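# Find an amber-lit server fault, or park at the charger

## Task

Check the servers along the aisle for one whose front display glows amber instead of blue. If you find one, finish standing in front of its cabinet, facing it almost squarely, so that this server sits right at the centre of the head camera image. The image must show the server's front from roughly its middle up to and including the whole display, clearly and with nothing blocking the view. If no server is amber, finish parked inside the taped charging area at the wall charger, with no part of the robot on or above the tape and the robot's front or back squarely facing the wall. In both cases the plastic tote must still be upright at the end, and the robot must not fall over or finish leaning.

## Robot and tools

Robot: a Hello Robot Stretch 3 with one arm. It has a two-wheel differential base that cannot move sideways, a lift on a mast, and a telescoping arm that reaches out to the robot's right. The base is 0.33 m long and 0.34 m wide, with a rounded rear, and it turns about the point midway between the drive wheels, 0.05 m behind the front edge. With the arm retracted and the wrist folded, a turn sweeps a circle of radius 0.28 m. An unfolded, level gripper reaches beyond that circle. To bring the gripper forward, drive the base.

Frames: the base frame has its origin on the floor between the wheels, with x forward, y left and z up, in metres. hand_pose is the fingertip meeting point expressed in this frame. base_odometry is measured in the frame the base had at the start. It comes from wheel turns only, so slipping counts as travel. Its heading is in rad, positive to the left. turned_by_wheels and turned_by_imu give the turn since the previous result. If they disagree by more than 0.15 rad, believe the IMU. base_tilt gives forward and right lean in degrees, with a few degrees of error.

move: one call carries one action plus "cameras" and "blocking".
- "base" holds exactly one key. {"translate_m": d} is a relative drive in metres from the base's current position, forward positive, range -3 to 3. {"rotate_rad": d} is a relative turn on the spot in radians, left positive, range -6.4 to 6.4.
- "joints" is a single object for the one arm. Each value is an absolute target keyed by joint name:
  - lift_m: 0 to 1.1 m
  - arm_m: 0 to 0.52 m of extension
  - wrist_yaw_rad: -1.345 to 4.42. At 0 the gripper points along the arm; positive swings it toward the front.
  - wrist_pitch_rad: -1.57 to 0.451. At 0 it is level; negative tips the fingers down.
  - wrist_roll_rad: -2.911 to 2.918
  - gripper_m: -0.089 to 0.179. Larger opens wider.
  - head_pan_rad: -3.953 to 1.73. 0 is straight ahead, positive is left, and -1.57 looks along the arm.
  - head_tilt_rad: -1.53 to 0.419. 0 is level; negative looks down.
- "pace" is "default" or "max". "speeds" sets a top speed for each key, up to the max value. Max values are translate 0.30 m/s, rotate 1.90 rad/s, lift 0.15 m/s and arm 0.40 m/s. The base is capped at 0.10 m/s and 0.63 rad/s unless lift_m < 0.30, arm_m < 0.03 and wrist_yaw_rad > 2.54.
- "contact_limits" sets an effort (1 to 100) at which a motion halts. It can be set for arm_m, translate_m and rotate_rad, and for lift_m as {"down": v, "up": v}. Put each limit in the same action as its own command. The base has no contact stop unless you give one.
- {"servos": "reboot"} is sent alone. It re-enables wrist or head servos that have shut off.
- "cameras" is a list from head_camera, nav_camera, wrist_camera and all. Omit it to get every camera; [] returns none.
- "blocking": false returns within about half a second while the motion keeps running. A later move only overrides the joints or base that it names.
Unknown keys make a call invalid, and out-of-range values get it refused. After a refusal or an unplanned stop, the rest of that reply's move, wait and finished_scene calls are skipped.

wait(seconds 0 to 10, cameras) observes without commanding anything. It returns early once running moves settle.

stop(cameras) brakes every running motion. Braked motions report "stopped" and may keep pressing on whatever they touch.

zoom_image(camera, region [x0,y0,x1,y1] in pixels, at most 504x504) enlarges part of the latest image. Only cameras included in the last result can be zoomed.

read_manual gives URDF licence texts only.

finished_scene(scene) ends the scene irreversibly. Call it only once the goal holds.

Camera images: head_camera arrives rotated and needs a quarter turn clockwise to be upright. nav_camera needs a quarter turn counterclockwise. Both follow the head's pan and tilt. The "pictures" line lists the image order.

Result lines:
- "move" says done, or the worst status of the motions.
- base_status and joint_status: "off_target" means the motion came to rest short of its target and may still be pushing. "contact_stop" means the arm or lift met resistance and went slack. time_out and torque_fault mean the old target was dropped; a torque-faulted joint hangs limp until a reboot.
- on_its_own describes things you did not command, such as slack joints or abnormal effort at rest.
- motor_effort is in %, positive toward higher values, with the peak in brackets.
- lidar_m has 12 sectors of 30 degrees: sector 1 is ahead, numbering goes counter-clockwise, 4 is left, 7 is behind and 10 is right. It scans at 0.17 m height; "-" means nothing seen, or something closer than 0.15 m.
- head_depth_mm and wrist_depth_mm are 7x7 grids of depth in mm, read from the top left.

Cautions:
- Before folding the wrist over the base (yaw 3.0) or unfolding it, set lift 0.32 to 0.95, pitch -0.4 and roll near 0.
- With yaw below -0.4, keep pitch at -0.5 or lower.
- Do not push against fixed objects with the gripper high up, and do not drive while holding onto something; either can tip the robot. If base_tilt shows a lean, pull away.
- Avoid knocking over the tote, hitting things, slamming, or pushing hard. The head and wrist have no contact stop.

Each tool is called after "Emit:" as name(argument=value, ...), one argument or row to a line, values as JSON.

## Session

Emit:
move(
  joints={"head_pan_rad":-1.55,"head_tilt_rad":-0.15},
)

Scene clock: 1.23 s.
move: done
base_odometry: x=+0.000 y=+0.000 heading=+0.000
turned_by_wheels: +0.000
turned_by_imu: +0.000
base_tilt: forward=+1.0 right=-1.7
lidar_m: 1.10 1.26 2.15 1.16 1.38 1.67 0.80 0.64 0.63 0.69 1.05 1.84
head_depth_mm: 560 571 582 594 607 619 633 / 601 614 627 639 654 669 685 / 647 661 677 692 709 727 745 / 704 719 737 756 777 794 818 / 764 787 805 830 852 878 906 / 845 868 894 921 951 983 1016 / 936 971 1002 1036 1073 1110 1160
base_status: not commanded
joint_positions: lift_m=+0.326 arm_m=+0.001 wrist_yaw_rad=+2.974 wrist_pitch_rad=-0.615 wrist_roll_rad=+0.000 gripper_m=+0.037 head_pan_rad=-1.582 head_tilt_rad=-0.148
joint_status: all done
measured_speeds: all 0
motor_effort: left_wheel=-0.3(1.1) right_wheel=-1.0(1.2) lift_m=+16.4(16.8) arm_m=-5.0(5.6) wrist_yaw_rad=-0.7(0.7) wrist_pitch_rad=+2.5(2.8) wrist_roll_rad=+0.2(0.3) gripper_m=+0.1(0.5) head_pan_rad=+2.4(5.2) head_tilt_rad=-1.2(3.7)
hand_pose: x=+0.0113 y=+0.0470 z=+0.2974 quat_wxyz=(+0.270, +0.689, +0.157, +0.654) (m; base frame)
wrist_depth_mm: 148 150 - - - - - / 894 163 882 846 852 843 833 / 753 186 703 718 708 690 700 / 654 603 606 613 601 598 592 / 552 546 158 326 513 523 521 / 490 307 127 292 128 465 461 / 275 281 261 268 413 417 417
pictures: head_camera (sideways), nav_camera (sideways), wrist_camera
Images, in order (width x height): head_camera 896x504, nav_camera 672x504, wrist_camera 644x364.

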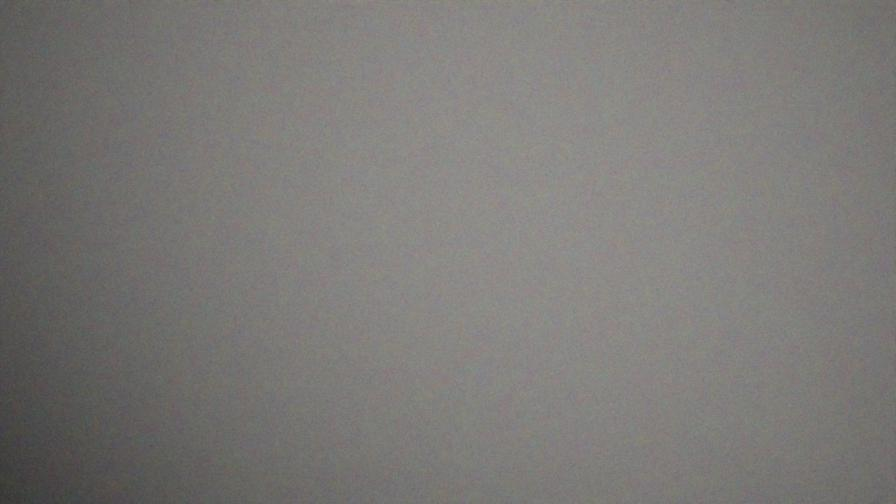

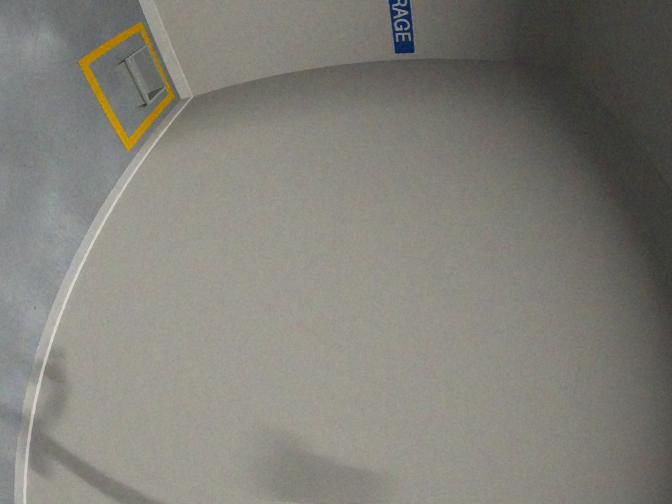

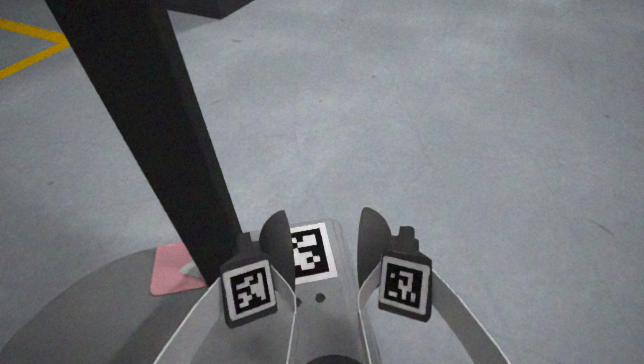

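Emit:
move(
  joints={"head_pan_rad":0,"head_tilt_rad":-0.25},
  cameras=["nav_camera"],
)

Emit:
move(
  joints={"head_pan_rad":1.3,"head_tilt_rad":-0.25},
  cameras=["nav_camera","head_camera"],
)

Scene clock: 6.07 s.
move: done
base_odometry: x=+0.000 y=+0.000 heading=+0.000
turned_by_wheels: +0.000
turned_by_imu: +0.001
base_tilt: forward=+1.1 right=-1.7
lidar_m: 1.10 1.26 2.15 1.16 1.38 1.67 0.80 0.64 0.63 0.69 1.05 1.83
head_depth_mm: 1609 1688 1752 1814 1901 1896 1531 / 1403 1523 1645 1818 1975 1979 1516 / 1217 1305 1403 1514 1636 1737 1505 / 1075 1140 1204 1287 1390 1498 1489 / 962 1013 1071 1135 1203 1291 1354 / 1026 1082 1138 1209 1279 1366 1385 / 1147 1220 1293 1379 1483 1577 1477
base_status: not commanded
joint_positions: lift_m=+0.326 arm_m=+0.001 wrist_yaw_rad=+2.974 wrist_pitch_rad=-0.615 wrist_roll_rad=+0.000 gripper_m=+0.037 head_pan_rad=+0.034 head_tilt_rad=-0.252
joint_status: all done
measured_speeds: all 0
motor_effort: left_wheel=-0.1(1.5) right_wheel=-0.8(1.2) lift_m=+19.3(19.3) arm_m=-10.6(10.6) wrist_yaw_rad=+0.2(0.7) wrist_pitch_rad=+2.0(2.7) wrist_roll_rad=+0.1(0.3) gripper_m=-0.1(0.5) head_pan_rad=-2.3(5.2) head_tilt_rad=+0.4(4.5)
hand_pose: x=+0.0113 y=+0.0470 z=+0.2974 quat_wxyz=(+0.270, +0.689, +0.157, +0.654) (m; base frame)
wrist_depth_mm: 148 150 - - - - - / 898 163 891 871 852 819 817 / 746 185 722 720 711 681 693 / 632 594 605 616 600 600 600 / 556 552 159 327 521 524 515 / 490 307 127 292 129 467 456 / 273 282 260 268 418 419 414
pictures: nav_camera (sideways)
Images, in order (width x height): nav_camera 672x504.

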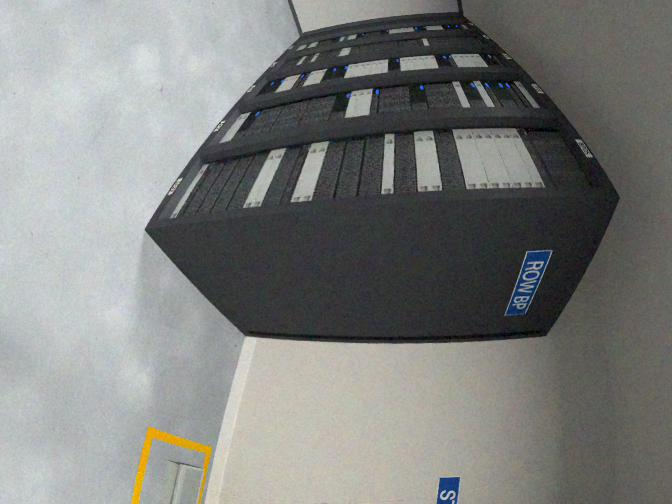

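Scene clock: 7.20 s.
move: done
base_odometry: x=+0.000 y=+0.000 heading=+0.000
turned_by_wheels: +0.000
turned_by_imu: +0.000
base_tilt: forward=+0.8 right=-1.6
lidar_m: 1.10 1.26 2.15 1.16 1.38 1.66 0.80 0.64 0.63 0.69 1.05 1.84
head_depth_mm: 3033 3475 3623 3815 2865 1986 1516 / 3119 3285 3514 3789 2816 1980 1517 / 2543 2307 2486 2681 2647 1960 1502 / 1651 1791 1908 2058 2206 1943 1499 / 1358 1426 1502 1583 1683 1766 1484 / 1176 1233 1290 1358 1435 1515 1444 / 955 1001 1054 1106 1174 1252 1337
base_status: not commanded
joint_positions: lift_m=+0.326 arm_m=+0.001 wrist_yaw_rad=+2.974 wrist_pitch_rad=-0.615 wrist_roll_rad=+0.000 gripper_m=+0.037 head_pan_rad=+1.338 head_tilt_rad=-0.252
joint_status: all done
measured_speeds: all 0
motor_effort: left_wheel=+0.0(1.1) right_wheel=-0.9(1.3) lift_m=+19.2(19.7) arm_m=-11.6(11.9) wrist_yaw_rad=+0.1(0.6) wrist_pitch_rad=+2.3(2.8) wrist_roll_rad=+0.2(0.3) gripper_m=+0.3(0.8) head_pan_rad=-2.1(4.8) head_tilt_rad=+1.5(3.7)
hand_pose: x=+0.0113 y=+0.0470 z=+0.2974 quat_wxyz=(+0.270, +0.689, +0.157, +0.654) (m; base frame)
wrist_depth_mm: 148 150 - - - - - / 903 163 902 885 870 834 835 / 737 186 695 695 710 697 680 / 636 595 602 616 608 599 591 / 560 548 158 331 520 525 520 / 484 303 127 289 129 465 464 / 274 279 259 268 413 419 421
pictures: head_camera (sideways), nav_camera (sideways)
Images, in order (width x height): head_camera 896x504, nav_camera 672x504.

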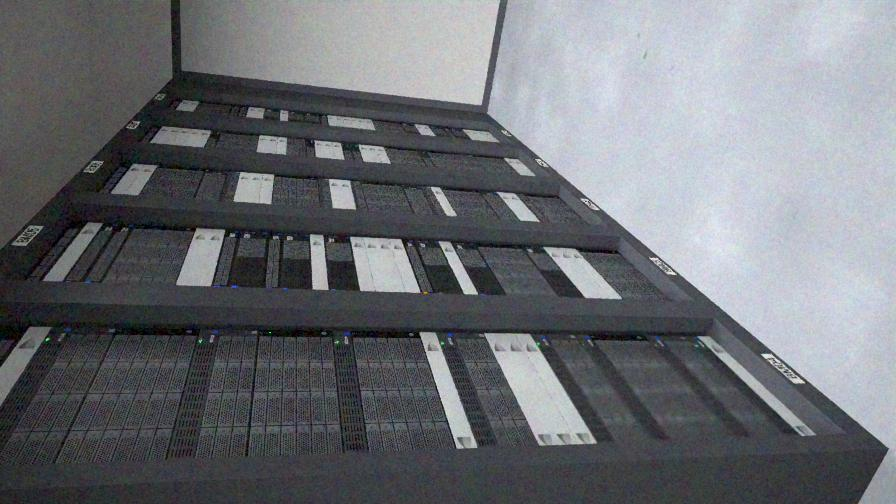

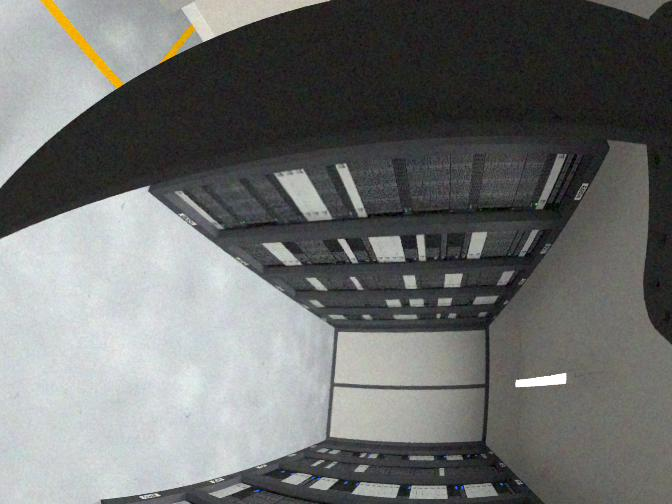

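Emit:
zoom_image(
  camera="head_camera",
  region=[330, 200, 530, 320],
)

Emit:
move(
  joints={"head_pan_rad":0.4,"head_tilt_rad":-0.15},
  cameras=["head_camera"],
)

Scaled by 2.520 from the camera's 896x504 image, which has a finer 1280x720 frame.

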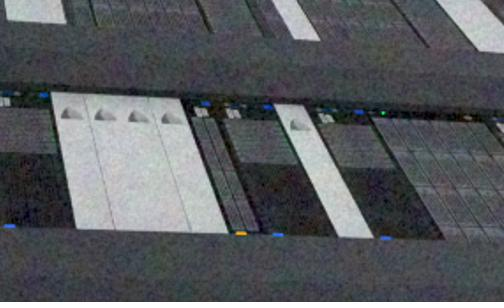

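Scene clock: 11.60 s.
move: done
base_odometry: x=+0.000 y=+0.000 heading=+0.000
turned_by_wheels: +0.000
turned_by_imu: +0.001
base_tilt: forward=+1.0 right=-1.7
lidar_m: 1.10 1.26 2.15 1.16 1.38 1.67 0.80 0.64 0.63 0.69 1.04 1.84
head_depth_mm: 1020 1065 1114 1172 1236 1303 1381 / 961 989 1032 1082 1128 1193 1251 / 1151 1169 1187 1201 1213 1141 1191 / 1339 1395 1419 1439 1466 1487 1477 / 2052 1733 1763 1794 1826 1860 1655 / 2461 2271 2346 2412 2460 2149 1653 / 2508 3513 3464 3524 3083 2203 1636
base_status: not commanded
joint_positions: lift_m=+0.326 arm_m=+0.001 wrist_yaw_rad=+2.974 wrist_pitch_rad=-0.615 wrist_roll_rad=+0.000 gripper_m=+0.037 head_pan_rad=+0.378 head_tilt_rad=-0.149
joint_status: all done
measured_speeds: all 0
motor_effort: left_wheel=+0.2(1.0) right_wheel=-1.1(1.2) lift_m=+22.1(22.2) arm_m=-15.7(16.3) wrist_yaw_rad=+0.3(0.6) wrist_pitch_rad=+2.4(2.9) wrist_roll_rad=+0.3(0.3) gripper_m=+0.2(0.7) head_pan_rad=+0.8(4.2) head_tilt_rad=+6.3(8.4)
hand_pose: x=+0.0113 y=+0.0470 z=+0.2974 quat_wxyz=(+0.270, +0.689, +0.157, +0.654) (m; base frame)
wrist_depth_mm: 148 149 - - - - - / 882 163 887 858 852 834 816 / 747 185 715 711 721 710 671 / 625 595 602 621 603 598 593 / 552 544 158 326 513 534 513 / 484 306 127 294 129 460 462 / 276 278 261 268 410 416 412
pictures: head_camera (sideways)
Images, in order (width x height): head_camera 896x504.

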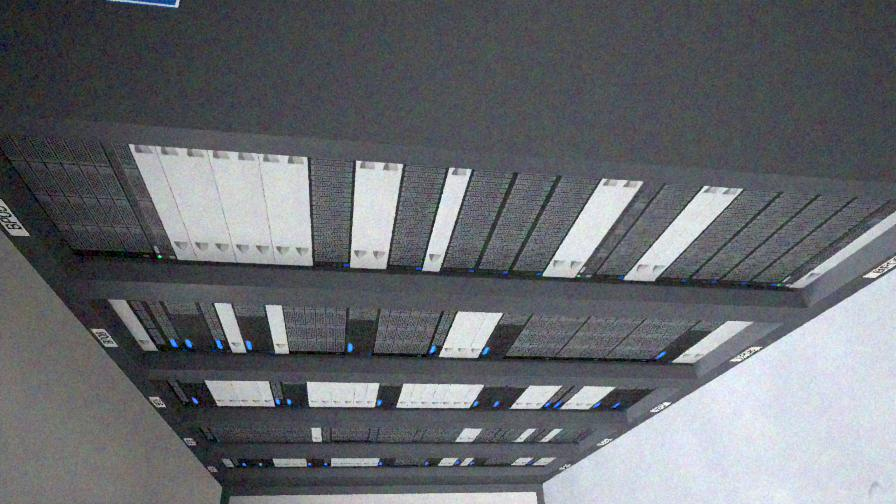

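Emit:
move(
  base={"rotate_rad":0.905},
  joints={"lift_m":0.285,"wrist_pitch_rad":-0.42,"head_pan_rad":0,"head_tilt_rad":-0.45},
  pace="max",
  cameras=["head_camera","nav_camera"],
)

Scene clock: 41.07 s.
move: done
base_odometry: x=+0.000 y=+0.000 heading=+0.905
turned_by_wheels: +0.905
turned_by_imu: +0.922
base_tilt: forward=+1.2 right=-1.6
lidar_m: 2.68 1.16 1.18 1.78 0.91 0.66 0.63 0.65 0.89 1.84 1.21 1.10
head_depth_mm: 2141 2199 1976 2070 1897 1602 1298 / 3215 3266 3082 2677 2054 1587 1289 / 3359 3603 - 2854 2034 1575 1284 / 3322 3581 - 2871 2018 1562 1276 / 3303 3605 - 2820 2004 1561 1281 / 3122 3371 3463 2810 1977 1548 1265 / 2142 2270 2373 2370 1975 1535 1256
base_status: done
joint_positions: lift_m=+0.285 arm_m=+0.001 wrist_yaw_rad=+2.974 wrist_pitch_rad=-0.443 wrist_roll_rad=+0.000 gripper_m=+0.037 head_pan_rad=-0.004 head_tilt_rad=-0.450
joint_status: all done
measured_speeds: all 0
motor_effort: left_wheel=-9.3(17.0) right_wheel=+8.3(18.0) lift_m=+16.2(20.1) arm_m=-15.9(16.2) wrist_yaw_rad=+0.6(0.9) wrist_pitch_rad=+4.5(5.5) wrist_roll_rad=+0.2(0.3) gripper_m=+0.3(0.7) head_pan_rad=+0.9(4.8) head_tilt_rad=-1.6(4.6)
hand_pose: x=+0.0156 y=+0.0726 z=+0.2922 quat_wxyz=(+0.213, +0.700, +0.097, +0.675) (m; base frame)
wrist_depth_mm: 132 140 - - - - 999 / - 149 - - - - - / 887 160 915 890 873 840 840 / 755 177 697 693 693 692 662 / 617 210 206 568 555 575 564 / 522 495 127 295 129 488 483 / 279 280 255 262 425 426 419
pictures: head_camera (sideways), nav_camera (sideways)
Images, in order (width x height): head_camera 896x504, nav_camera 672x504.

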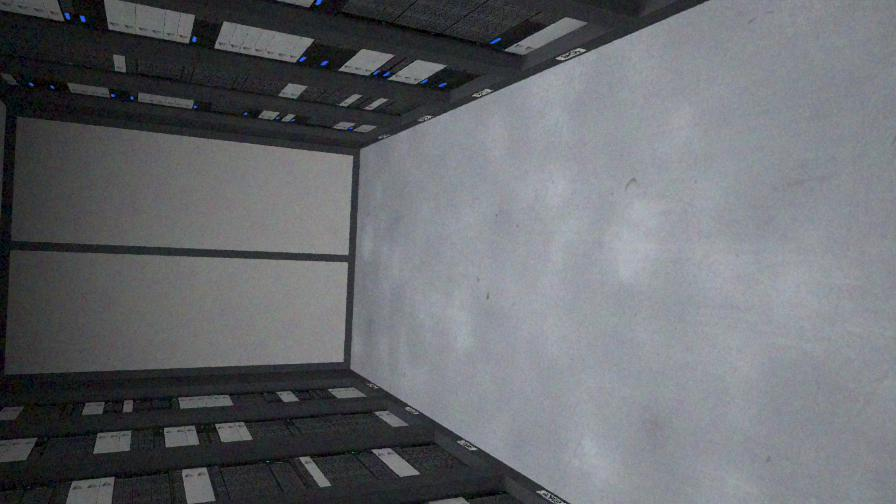

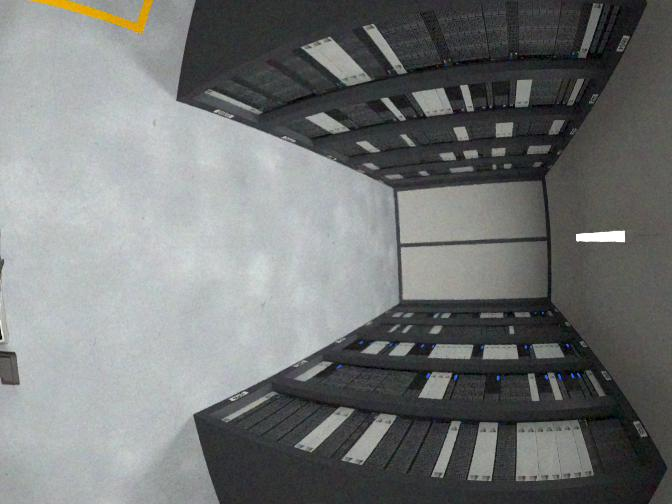

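Emit:
move(
  base={"translate_m":1.62},
  pace="max",
  cameras=[],
)

Emit:
move(
  base={"rotate_rad":1.57},
  joints={"head_pan_rad":0,"head_tilt_rad":-0.4},
  pace="max",
  cameras=["head_camera"],
)

Scene clock: 52.50 s.
move: done
base_odometry: x=+1.002 y=+1.273 heading=+0.904
turned_by_wheels: +0.000
turned_by_imu: +0.011
base_tilt: forward=+1.0 right=-1.7
lidar_m: 2.46 1.22 0.89 0.82 0.83 2.34 2.26 1.01 0.72 0.71 0.78 1.07
head_depth_mm: 1974 2086 2074 2119 1894 1593 1300 / 2004 2152 2370 2550 2056 1581 1296 / 2005 2176 2378 2573 2032 1575 1281 / 2022 2181 2387 2554 2013 1569 1277 / 2013 2196 2372 2552 2000 1561 1268 / 2024 2185 2397 2566 1989 1548 1264 / 1973 2097 2179 2307 1977 1546 1257
base_status: done
joint_positions: lift_m=+0.285 arm_m=+0.001 wrist_yaw_rad=+2.974 wrist_pitch_rad=-0.442 wrist_roll_rad=+0.000 gripper_m=+0.037 head_pan_rad=+0.000 head_tilt_rad=-0.450
joint_status: not commanded
measured_speeds: all 0
motor_effort: left_wheel=-2.1(9.4) right_wheel=+11.1(17.3) lift_m=+32.9(33.8) arm_m=-13.2(15.3) wrist_yaw_rad=+0.2(0.9) wrist_pitch_rad=+4.4(4.7) wrist_roll_rad=+0.3(0.3) gripper_m=+0.1(0.7) head_pan_rad=+3.1(3.9) head_tilt_rad=-0.3(2.7)
hand_pose: x=+0.0156 y=+0.0726 z=+0.2924 quat_wxyz=(+0.212, +0.700, +0.097, +0.675) (m; base frame)
wrist_depth_mm: 132 138 838 900 910 983 - / 148 149 916 951 955 - - / 878 161 885 891 872 874 847 / 739 176 689 705 705 683 683 / 613 209 207 574 556 577 560 / 522 518 127 295 129 491 486 / 279 278 255 261 421 426 423
pictures: none
No camera images: "cameras" was empty.

Scene clock: 54.60 s.
move: done
base_odometry: x=+1.002 y=+1.273 heading=+2.474
turned_by_wheels: +1.570
turned_by_imu: +1.598
base_tilt: forward=+1.0 right=-1.5
lidar_m: 0.81 0.84 2.34 2.26 1.01 0.72 0.71 0.78 1.07 2.46 1.23 0.89
head_depth_mm: 683 734 793 865 938 1006 1106 / 686 738 796 869 951 1060 1172 / 685 739 798 873 955 1061 1173 / 690 740 802 876 962 1064 1183 / 684 743 805 877 964 1057 1176 / 643 693 750 827 912 1031 1167 / 687 747 809 884 971 1081 1195
base_status: done
joint_positions: lift_m=+0.285 arm_m=+0.001 wrist_yaw_rad=+2.974 wrist_pitch_rad=-0.442 wrist_roll_rad=+0.000 gripper_m=+0.037 head_pan_rad=+0.000 head_tilt_rad=-0.401
joint_status: all done
measured_speeds: all 0
motor_effort: left_wheel=-8.8(18.9) right_wheel=+9.6(17.9) lift_m=+37.2(37.2) arm_m=-15.8(16.2) wrist_yaw_rad=+0.0(0.9) wrist_pitch_rad=+4.4(4.6) wrist_roll_rad=+0.2(0.4) gripper_m=-0.2(0.6) head_pan_rad=+2.7(5.9) head_tilt_rad=+4.5(6.1)
hand_pose: x=+0.0156 y=+0.0727 z=+0.2924 quat_wxyz=(+0.212, +0.700, +0.097, +0.675) (m; base frame)
wrist_depth_mm: 133 140 - - - - 881 / - 149 - - - - 903 / 936 161 921 906 876 879 821 / 749 178 694 717 706 698 672 / 608 211 206 573 554 568 557 / 517 510 127 296 129 491 480 / 280 280 255 263 422 423 422
pictures: head_camera (sideways)
Images, in order (width x height): head_camera 896x504.

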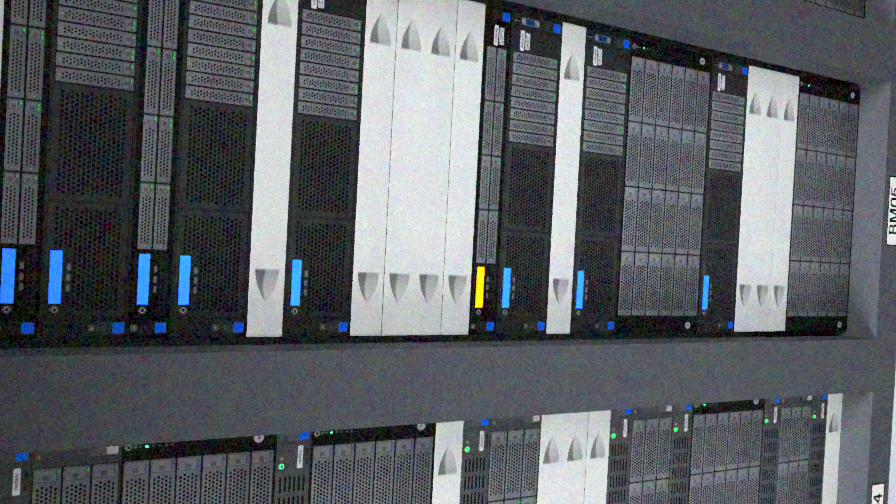

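Emit:
move(
  joints={"head_tilt_rad":-0.458},
  cameras=["head_camera"],
)

Emit:
zoom_image(
  camera="head_camera",
  region=[348, 152, 548, 352],
)

Scene clock: 59.07 s.
move: done
base_odometry: x=+1.002 y=+1.273 heading=+2.474
turned_by_wheels: +0.000
turned_by_imu: +0.001
base_tilt: forward=+1.0 right=-1.6
lidar_m: 0.82 0.84 2.34 2.26 1.01 0.72 0.71 0.78 1.08 2.46 1.22 0.89
head_depth_mm: 677 734 801 883 958 1058 1200 / 679 737 805 888 987 1114 1224 / 681 739 808 892 995 1121 1222 / 685 741 811 894 994 1123 1216 / 679 742 814 898 982 1091 1211 / 639 694 759 849 963 1094 1209 / 683 750 821 909 1012 1139 1225
base_status: not commanded
joint_positions: lift_m=+0.285 arm_m=+0.001 wrist_yaw_rad=+2.974 wrist_pitch_rad=-0.442 wrist_roll_rad=+0.000 gripper_m=+0.037 head_pan_rad=+0.000 head_tilt_rad=-0.451
joint_status: all done
measured_speeds: all 0
motor_effort: left_wheel=-10.3(10.9) right_wheel=+9.5(9.9) lift_m=+38.8(39.2) arm_m=-14.5(14.7) wrist_yaw_rad=-0.2(0.6) wrist_pitch_rad=+4.5(4.6) wrist_roll_rad=+0.3(0.3) gripper_m=+0.2(0.6) head_pan_rad=+2.6(3.1) head_tilt_rad=-2.1(5.5)
hand_pose: x=+0.0156 y=+0.0727 z=+0.2924 quat_wxyz=(+0.212, +0.700, +0.097, +0.675) (m; base frame)
wrist_depth_mm: 132 140 - - - - 886 / - 149 - - - - 925 / 936 161 908 885 884 859 812 / 747 176 690 713 702 682 674 / 612 209 206 578 556 569 561 / 517 509 127 298 129 484 478 / 281 278 252 263 420 421 419
pictures: head_camera (sideways)
Images, in order (width x height): head_camera 896x504.

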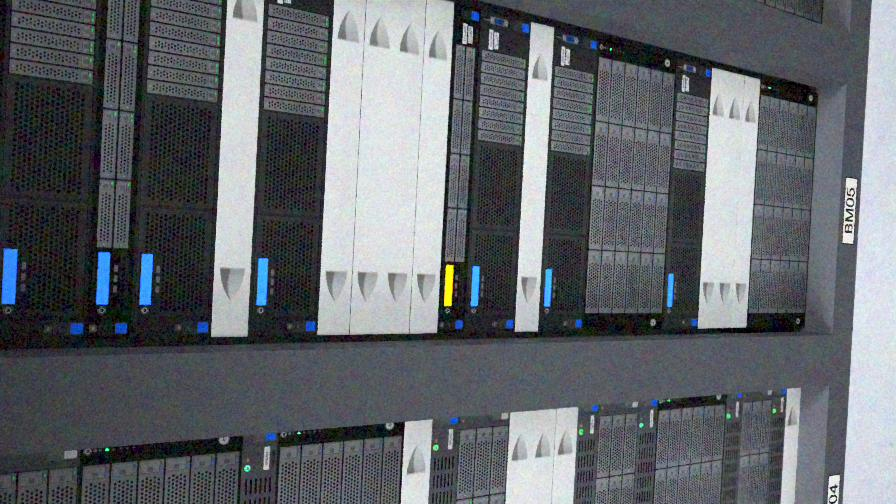

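Scaled by 2.520 from the camera's 896x504 image, which has a finer 1280x720 frame.

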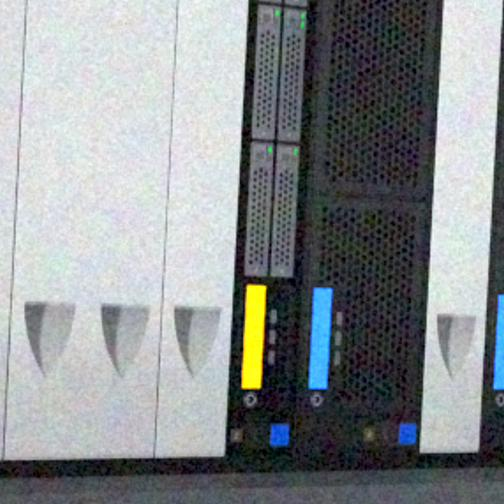

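Emit:
move(
  joints={"head_tilt_rad":-0.47},
  cameras=["head_camera"],
)

Emit:
zoom_image(
  camera="head_camera",
  region=[348, 152, 548, 352],
)

Scene clock: 63.00 s.
move: done
base_odometry: x=+1.002 y=+1.273 heading=+2.474
turned_by_wheels: +0.000
turned_by_imu: +0.001
base_tilt: forward=+1.0 right=-1.8
lidar_m: 0.82 0.83 2.35 2.26 1.01 0.72 0.71 0.78 1.07 2.46 1.21 0.89
head_depth_mm: 677 738 807 893 975 1076 1222 / 677 739 809 895 1004 1139 1228 / 680 741 814 902 1007 1144 1237 / 682 743 817 904 1012 1151 1232 / 678 745 820 907 997 1123 1227 / 638 696 764 858 981 1126 1224 / 682 752 824 913 1030 1171 1237
base_status: not commanded
joint_positions: lift_m=+0.285 arm_m=+0.001 wrist_yaw_rad=+2.974 wrist_pitch_rad=-0.442 wrist_roll_rad=+0.000 gripper_m=+0.037 head_pan_rad=+0.000 head_tilt_rad=-0.470
joint_status: all done
measured_speeds: all 0
motor_effort: left_wheel=-10.2(10.6) right_wheel=+9.6(9.9) lift_m=+38.3(38.8) arm_m=-12.9(13.3) wrist_yaw_rad=+0.4(0.6) wrist_pitch_rad=+4.3(4.5) wrist_roll_rad=+0.2(0.3) gripper_m=-0.1(0.6) head_pan_rad=+2.1(2.9) head_tilt_rad=-3.2(3.2)
hand_pose: x=+0.0156 y=+0.0727 z=+0.2924 quat_wxyz=(+0.212, +0.700, +0.097, +0.675) (m; base frame)
wrist_depth_mm: 133 140 - - - - 878 / - 150 - - - - 923 / 909 161 929 885 895 875 800 / 733 177 688 692 690 686 672 / 611 209 206 567 557 577 568 / 526 507 127 295 129 485 478 / 282 279 255 264 424 426 425
pictures: head_camera (sideways)
Images, in order (width x height): head_camera 896x504.

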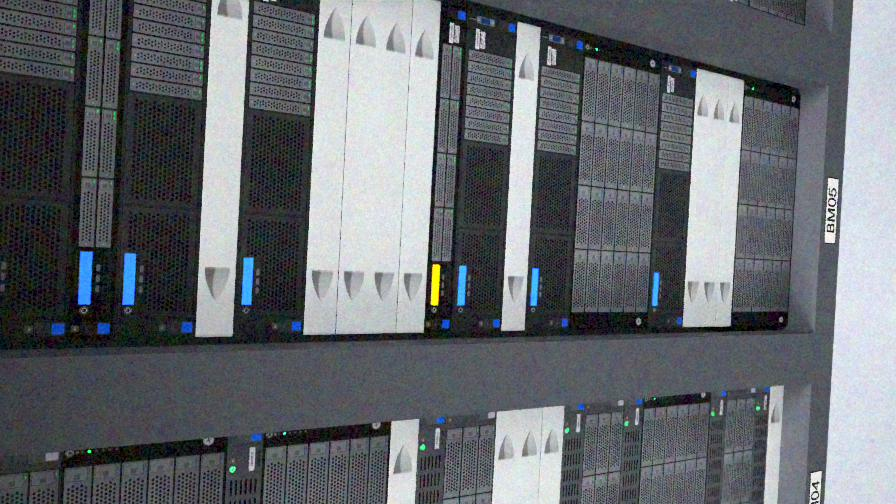

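Scaled by 2.520 from the camera's 896x504 image, which has a finer 1280x720 frame.

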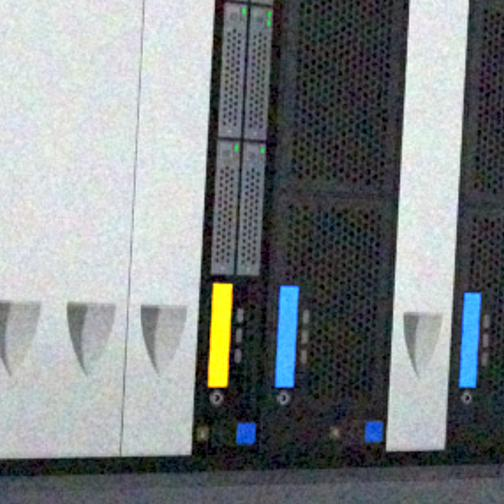

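Emit:
move(
  joints={"head_tilt_rad":-0.46},
  cameras=["head_camera"],
)

Emit:
zoom_image(
  camera="head_camera",
  region=[348, 152, 548, 352],
)

Scene clock: 67.33 s.
move: done
base_odometry: x=+1.002 y=+1.273 heading=+2.474
turned_by_wheels: +0.000
turned_by_imu: +0.001
base_tilt: forward=+1.2 right=-1.8
lidar_m: 0.81 0.84 2.34 2.25 1.01 0.72 0.71 0.78 1.07 2.46 1.22 0.89
head_depth_mm: 677 735 806 894 978 1075 1223 / 680 738 811 898 1004 1138 1230 / 680 740 814 898 1005 1145 1237 / 682 744 817 903 1016 1150 1231 / 679 745 816 906 997 1123 1226 / 639 696 764 859 983 1127 1221 / 682 752 828 913 1028 1172 1236
base_status: not commanded
joint_positions: lift_m=+0.285 arm_m=+0.001 wrist_yaw_rad=+2.974 wrist_pitch_rad=-0.442 wrist_roll_rad=+0.000 gripper_m=+0.037 head_pan_rad=+0.000 head_tilt_rad=-0.470
joint_status: all done
measured_speeds: all 0
motor_effort: left_wheel=-9.9(10.6) right_wheel=+9.4(9.9) lift_m=+38.9(38.9) arm_m=-11.9(12.2) wrist_yaw_rad=+0.2(0.5) wrist_pitch_rad=+4.4(4.6) wrist_roll_rad=+0.1(0.3) gripper_m=+0.1(0.7) head_pan_rad=+1.3(2.3) head_tilt_rad=+3.6(3.6)
hand_pose: x=+0.0156 y=+0.0727 z=+0.2924 quat_wxyz=(+0.212, +0.700, +0.097, +0.675) (m; base frame)
wrist_depth_mm: 132 140 - - - - 884 / - 150 - - - - 935 / 932 161 912 888 899 863 805 / 751 177 695 708 696 704 676 / 615 210 207 572 560 561 551 / 524 515 126 296 128 485 479 / 277 279 255 262 422 420 423
pictures: head_camera (sideways)
Images, in order (width x height): head_camera 896x504.

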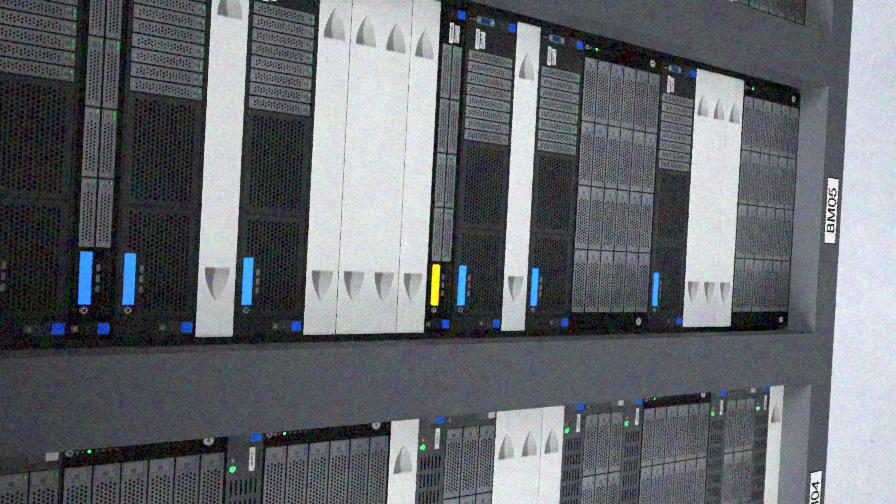

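Scaled by 2.520 from the camera's 896x504 image, which has a finer 1280x720 frame.

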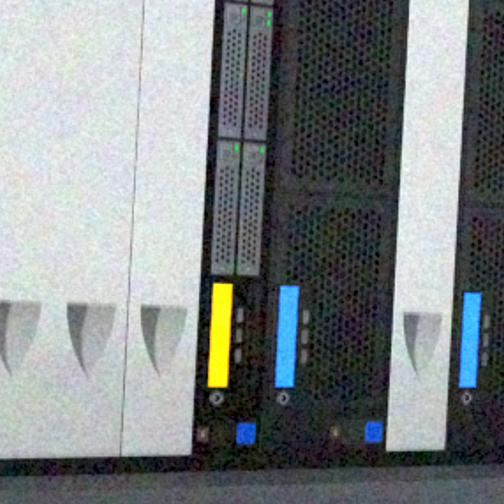

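Emit:
move(
  joints={"head_tilt_rad":-0.454},
  cameras=["head_camera"],
)

Emit:
zoom_image(
  camera="head_camera",
  region=[348, 152, 548, 352],
)

Scene clock: 71.13 s.
move: done
base_odometry: x=+1.002 y=+1.273 heading=+2.474
turned_by_wheels: +0.000
turned_by_imu: +0.001
base_tilt: forward=+1.0 right=-1.7
lidar_m: 0.82 0.83 2.33 2.26 1.02 0.72 0.71 0.78 1.07 2.46 1.23 0.89
head_depth_mm: 678 735 804 886 964 1056 1202 / 678 739 805 889 993 1116 1221 / 681 739 810 895 996 1122 1220 / 685 743 814 898 1002 1132 1221 / 679 743 813 900 987 1101 1215 / 639 693 762 851 968 1101 1223 / 683 749 821 909 1012 1149 1225
base_status: not commanded
joint_positions: lift_m=+0.285 arm_m=+0.001 wrist_yaw_rad=+2.974 wrist_pitch_rad=-0.442 wrist_roll_rad=+0.000 gripper_m=+0.037 head_pan_rad=+0.000 head_tilt_rad=-0.454
joint_status: all done
measured_speeds: all 0
motor_effort: left_wheel=-9.5(10.2) right_wheel=+9.7(9.8) lift_m=+38.5(38.7) arm_m=-10.4(10.5) wrist_yaw_rad=+0.2(0.7) wrist_pitch_rad=+4.5(4.5) wrist_roll_rad=+0.2(0.3) gripper_m=+0.2(0.4) head_pan_rad=+2.1(2.4) head_tilt_rad=+4.1(4.7)
hand_pose: x=+0.0156 y=+0.0727 z=+0.2924 quat_wxyz=(+0.212, +0.700, +0.097, +0.675) (m; base frame)
wrist_depth_mm: 132 140 - - - - 863 / - 149 - - - - 900 / 907 161 906 901 865 839 815 / 751 178 688 714 703 676 664 / 610 209 207 576 555 566 564 / 521 516 127 294 128 485 480 / 281 278 256 262 419 431 425
pictures: head_camera (sideways)
Images, in order (width x height): head_camera 896x504.

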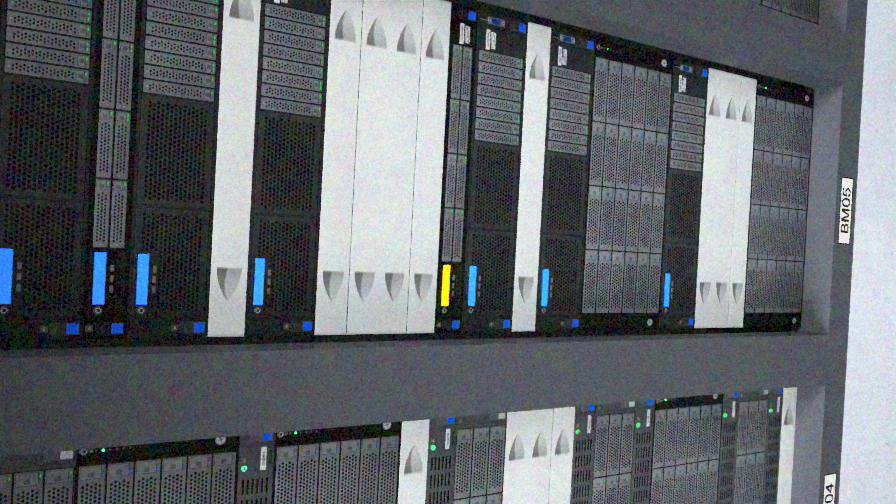

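Scaled by 2.520 from the camera's 896x504 image, which has a finer 1280x720 frame.

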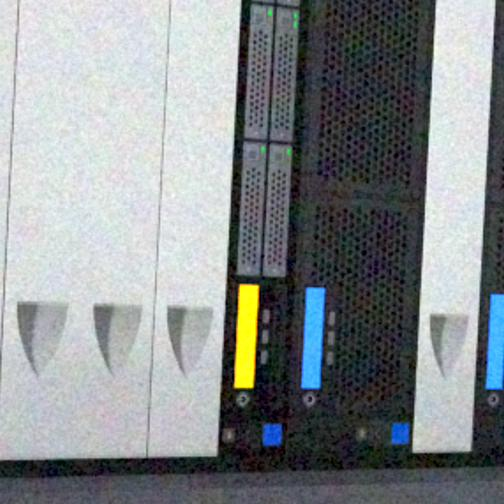

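Emit:
finished_scene(
  scene=2,
)

The scene is finished: the task was done.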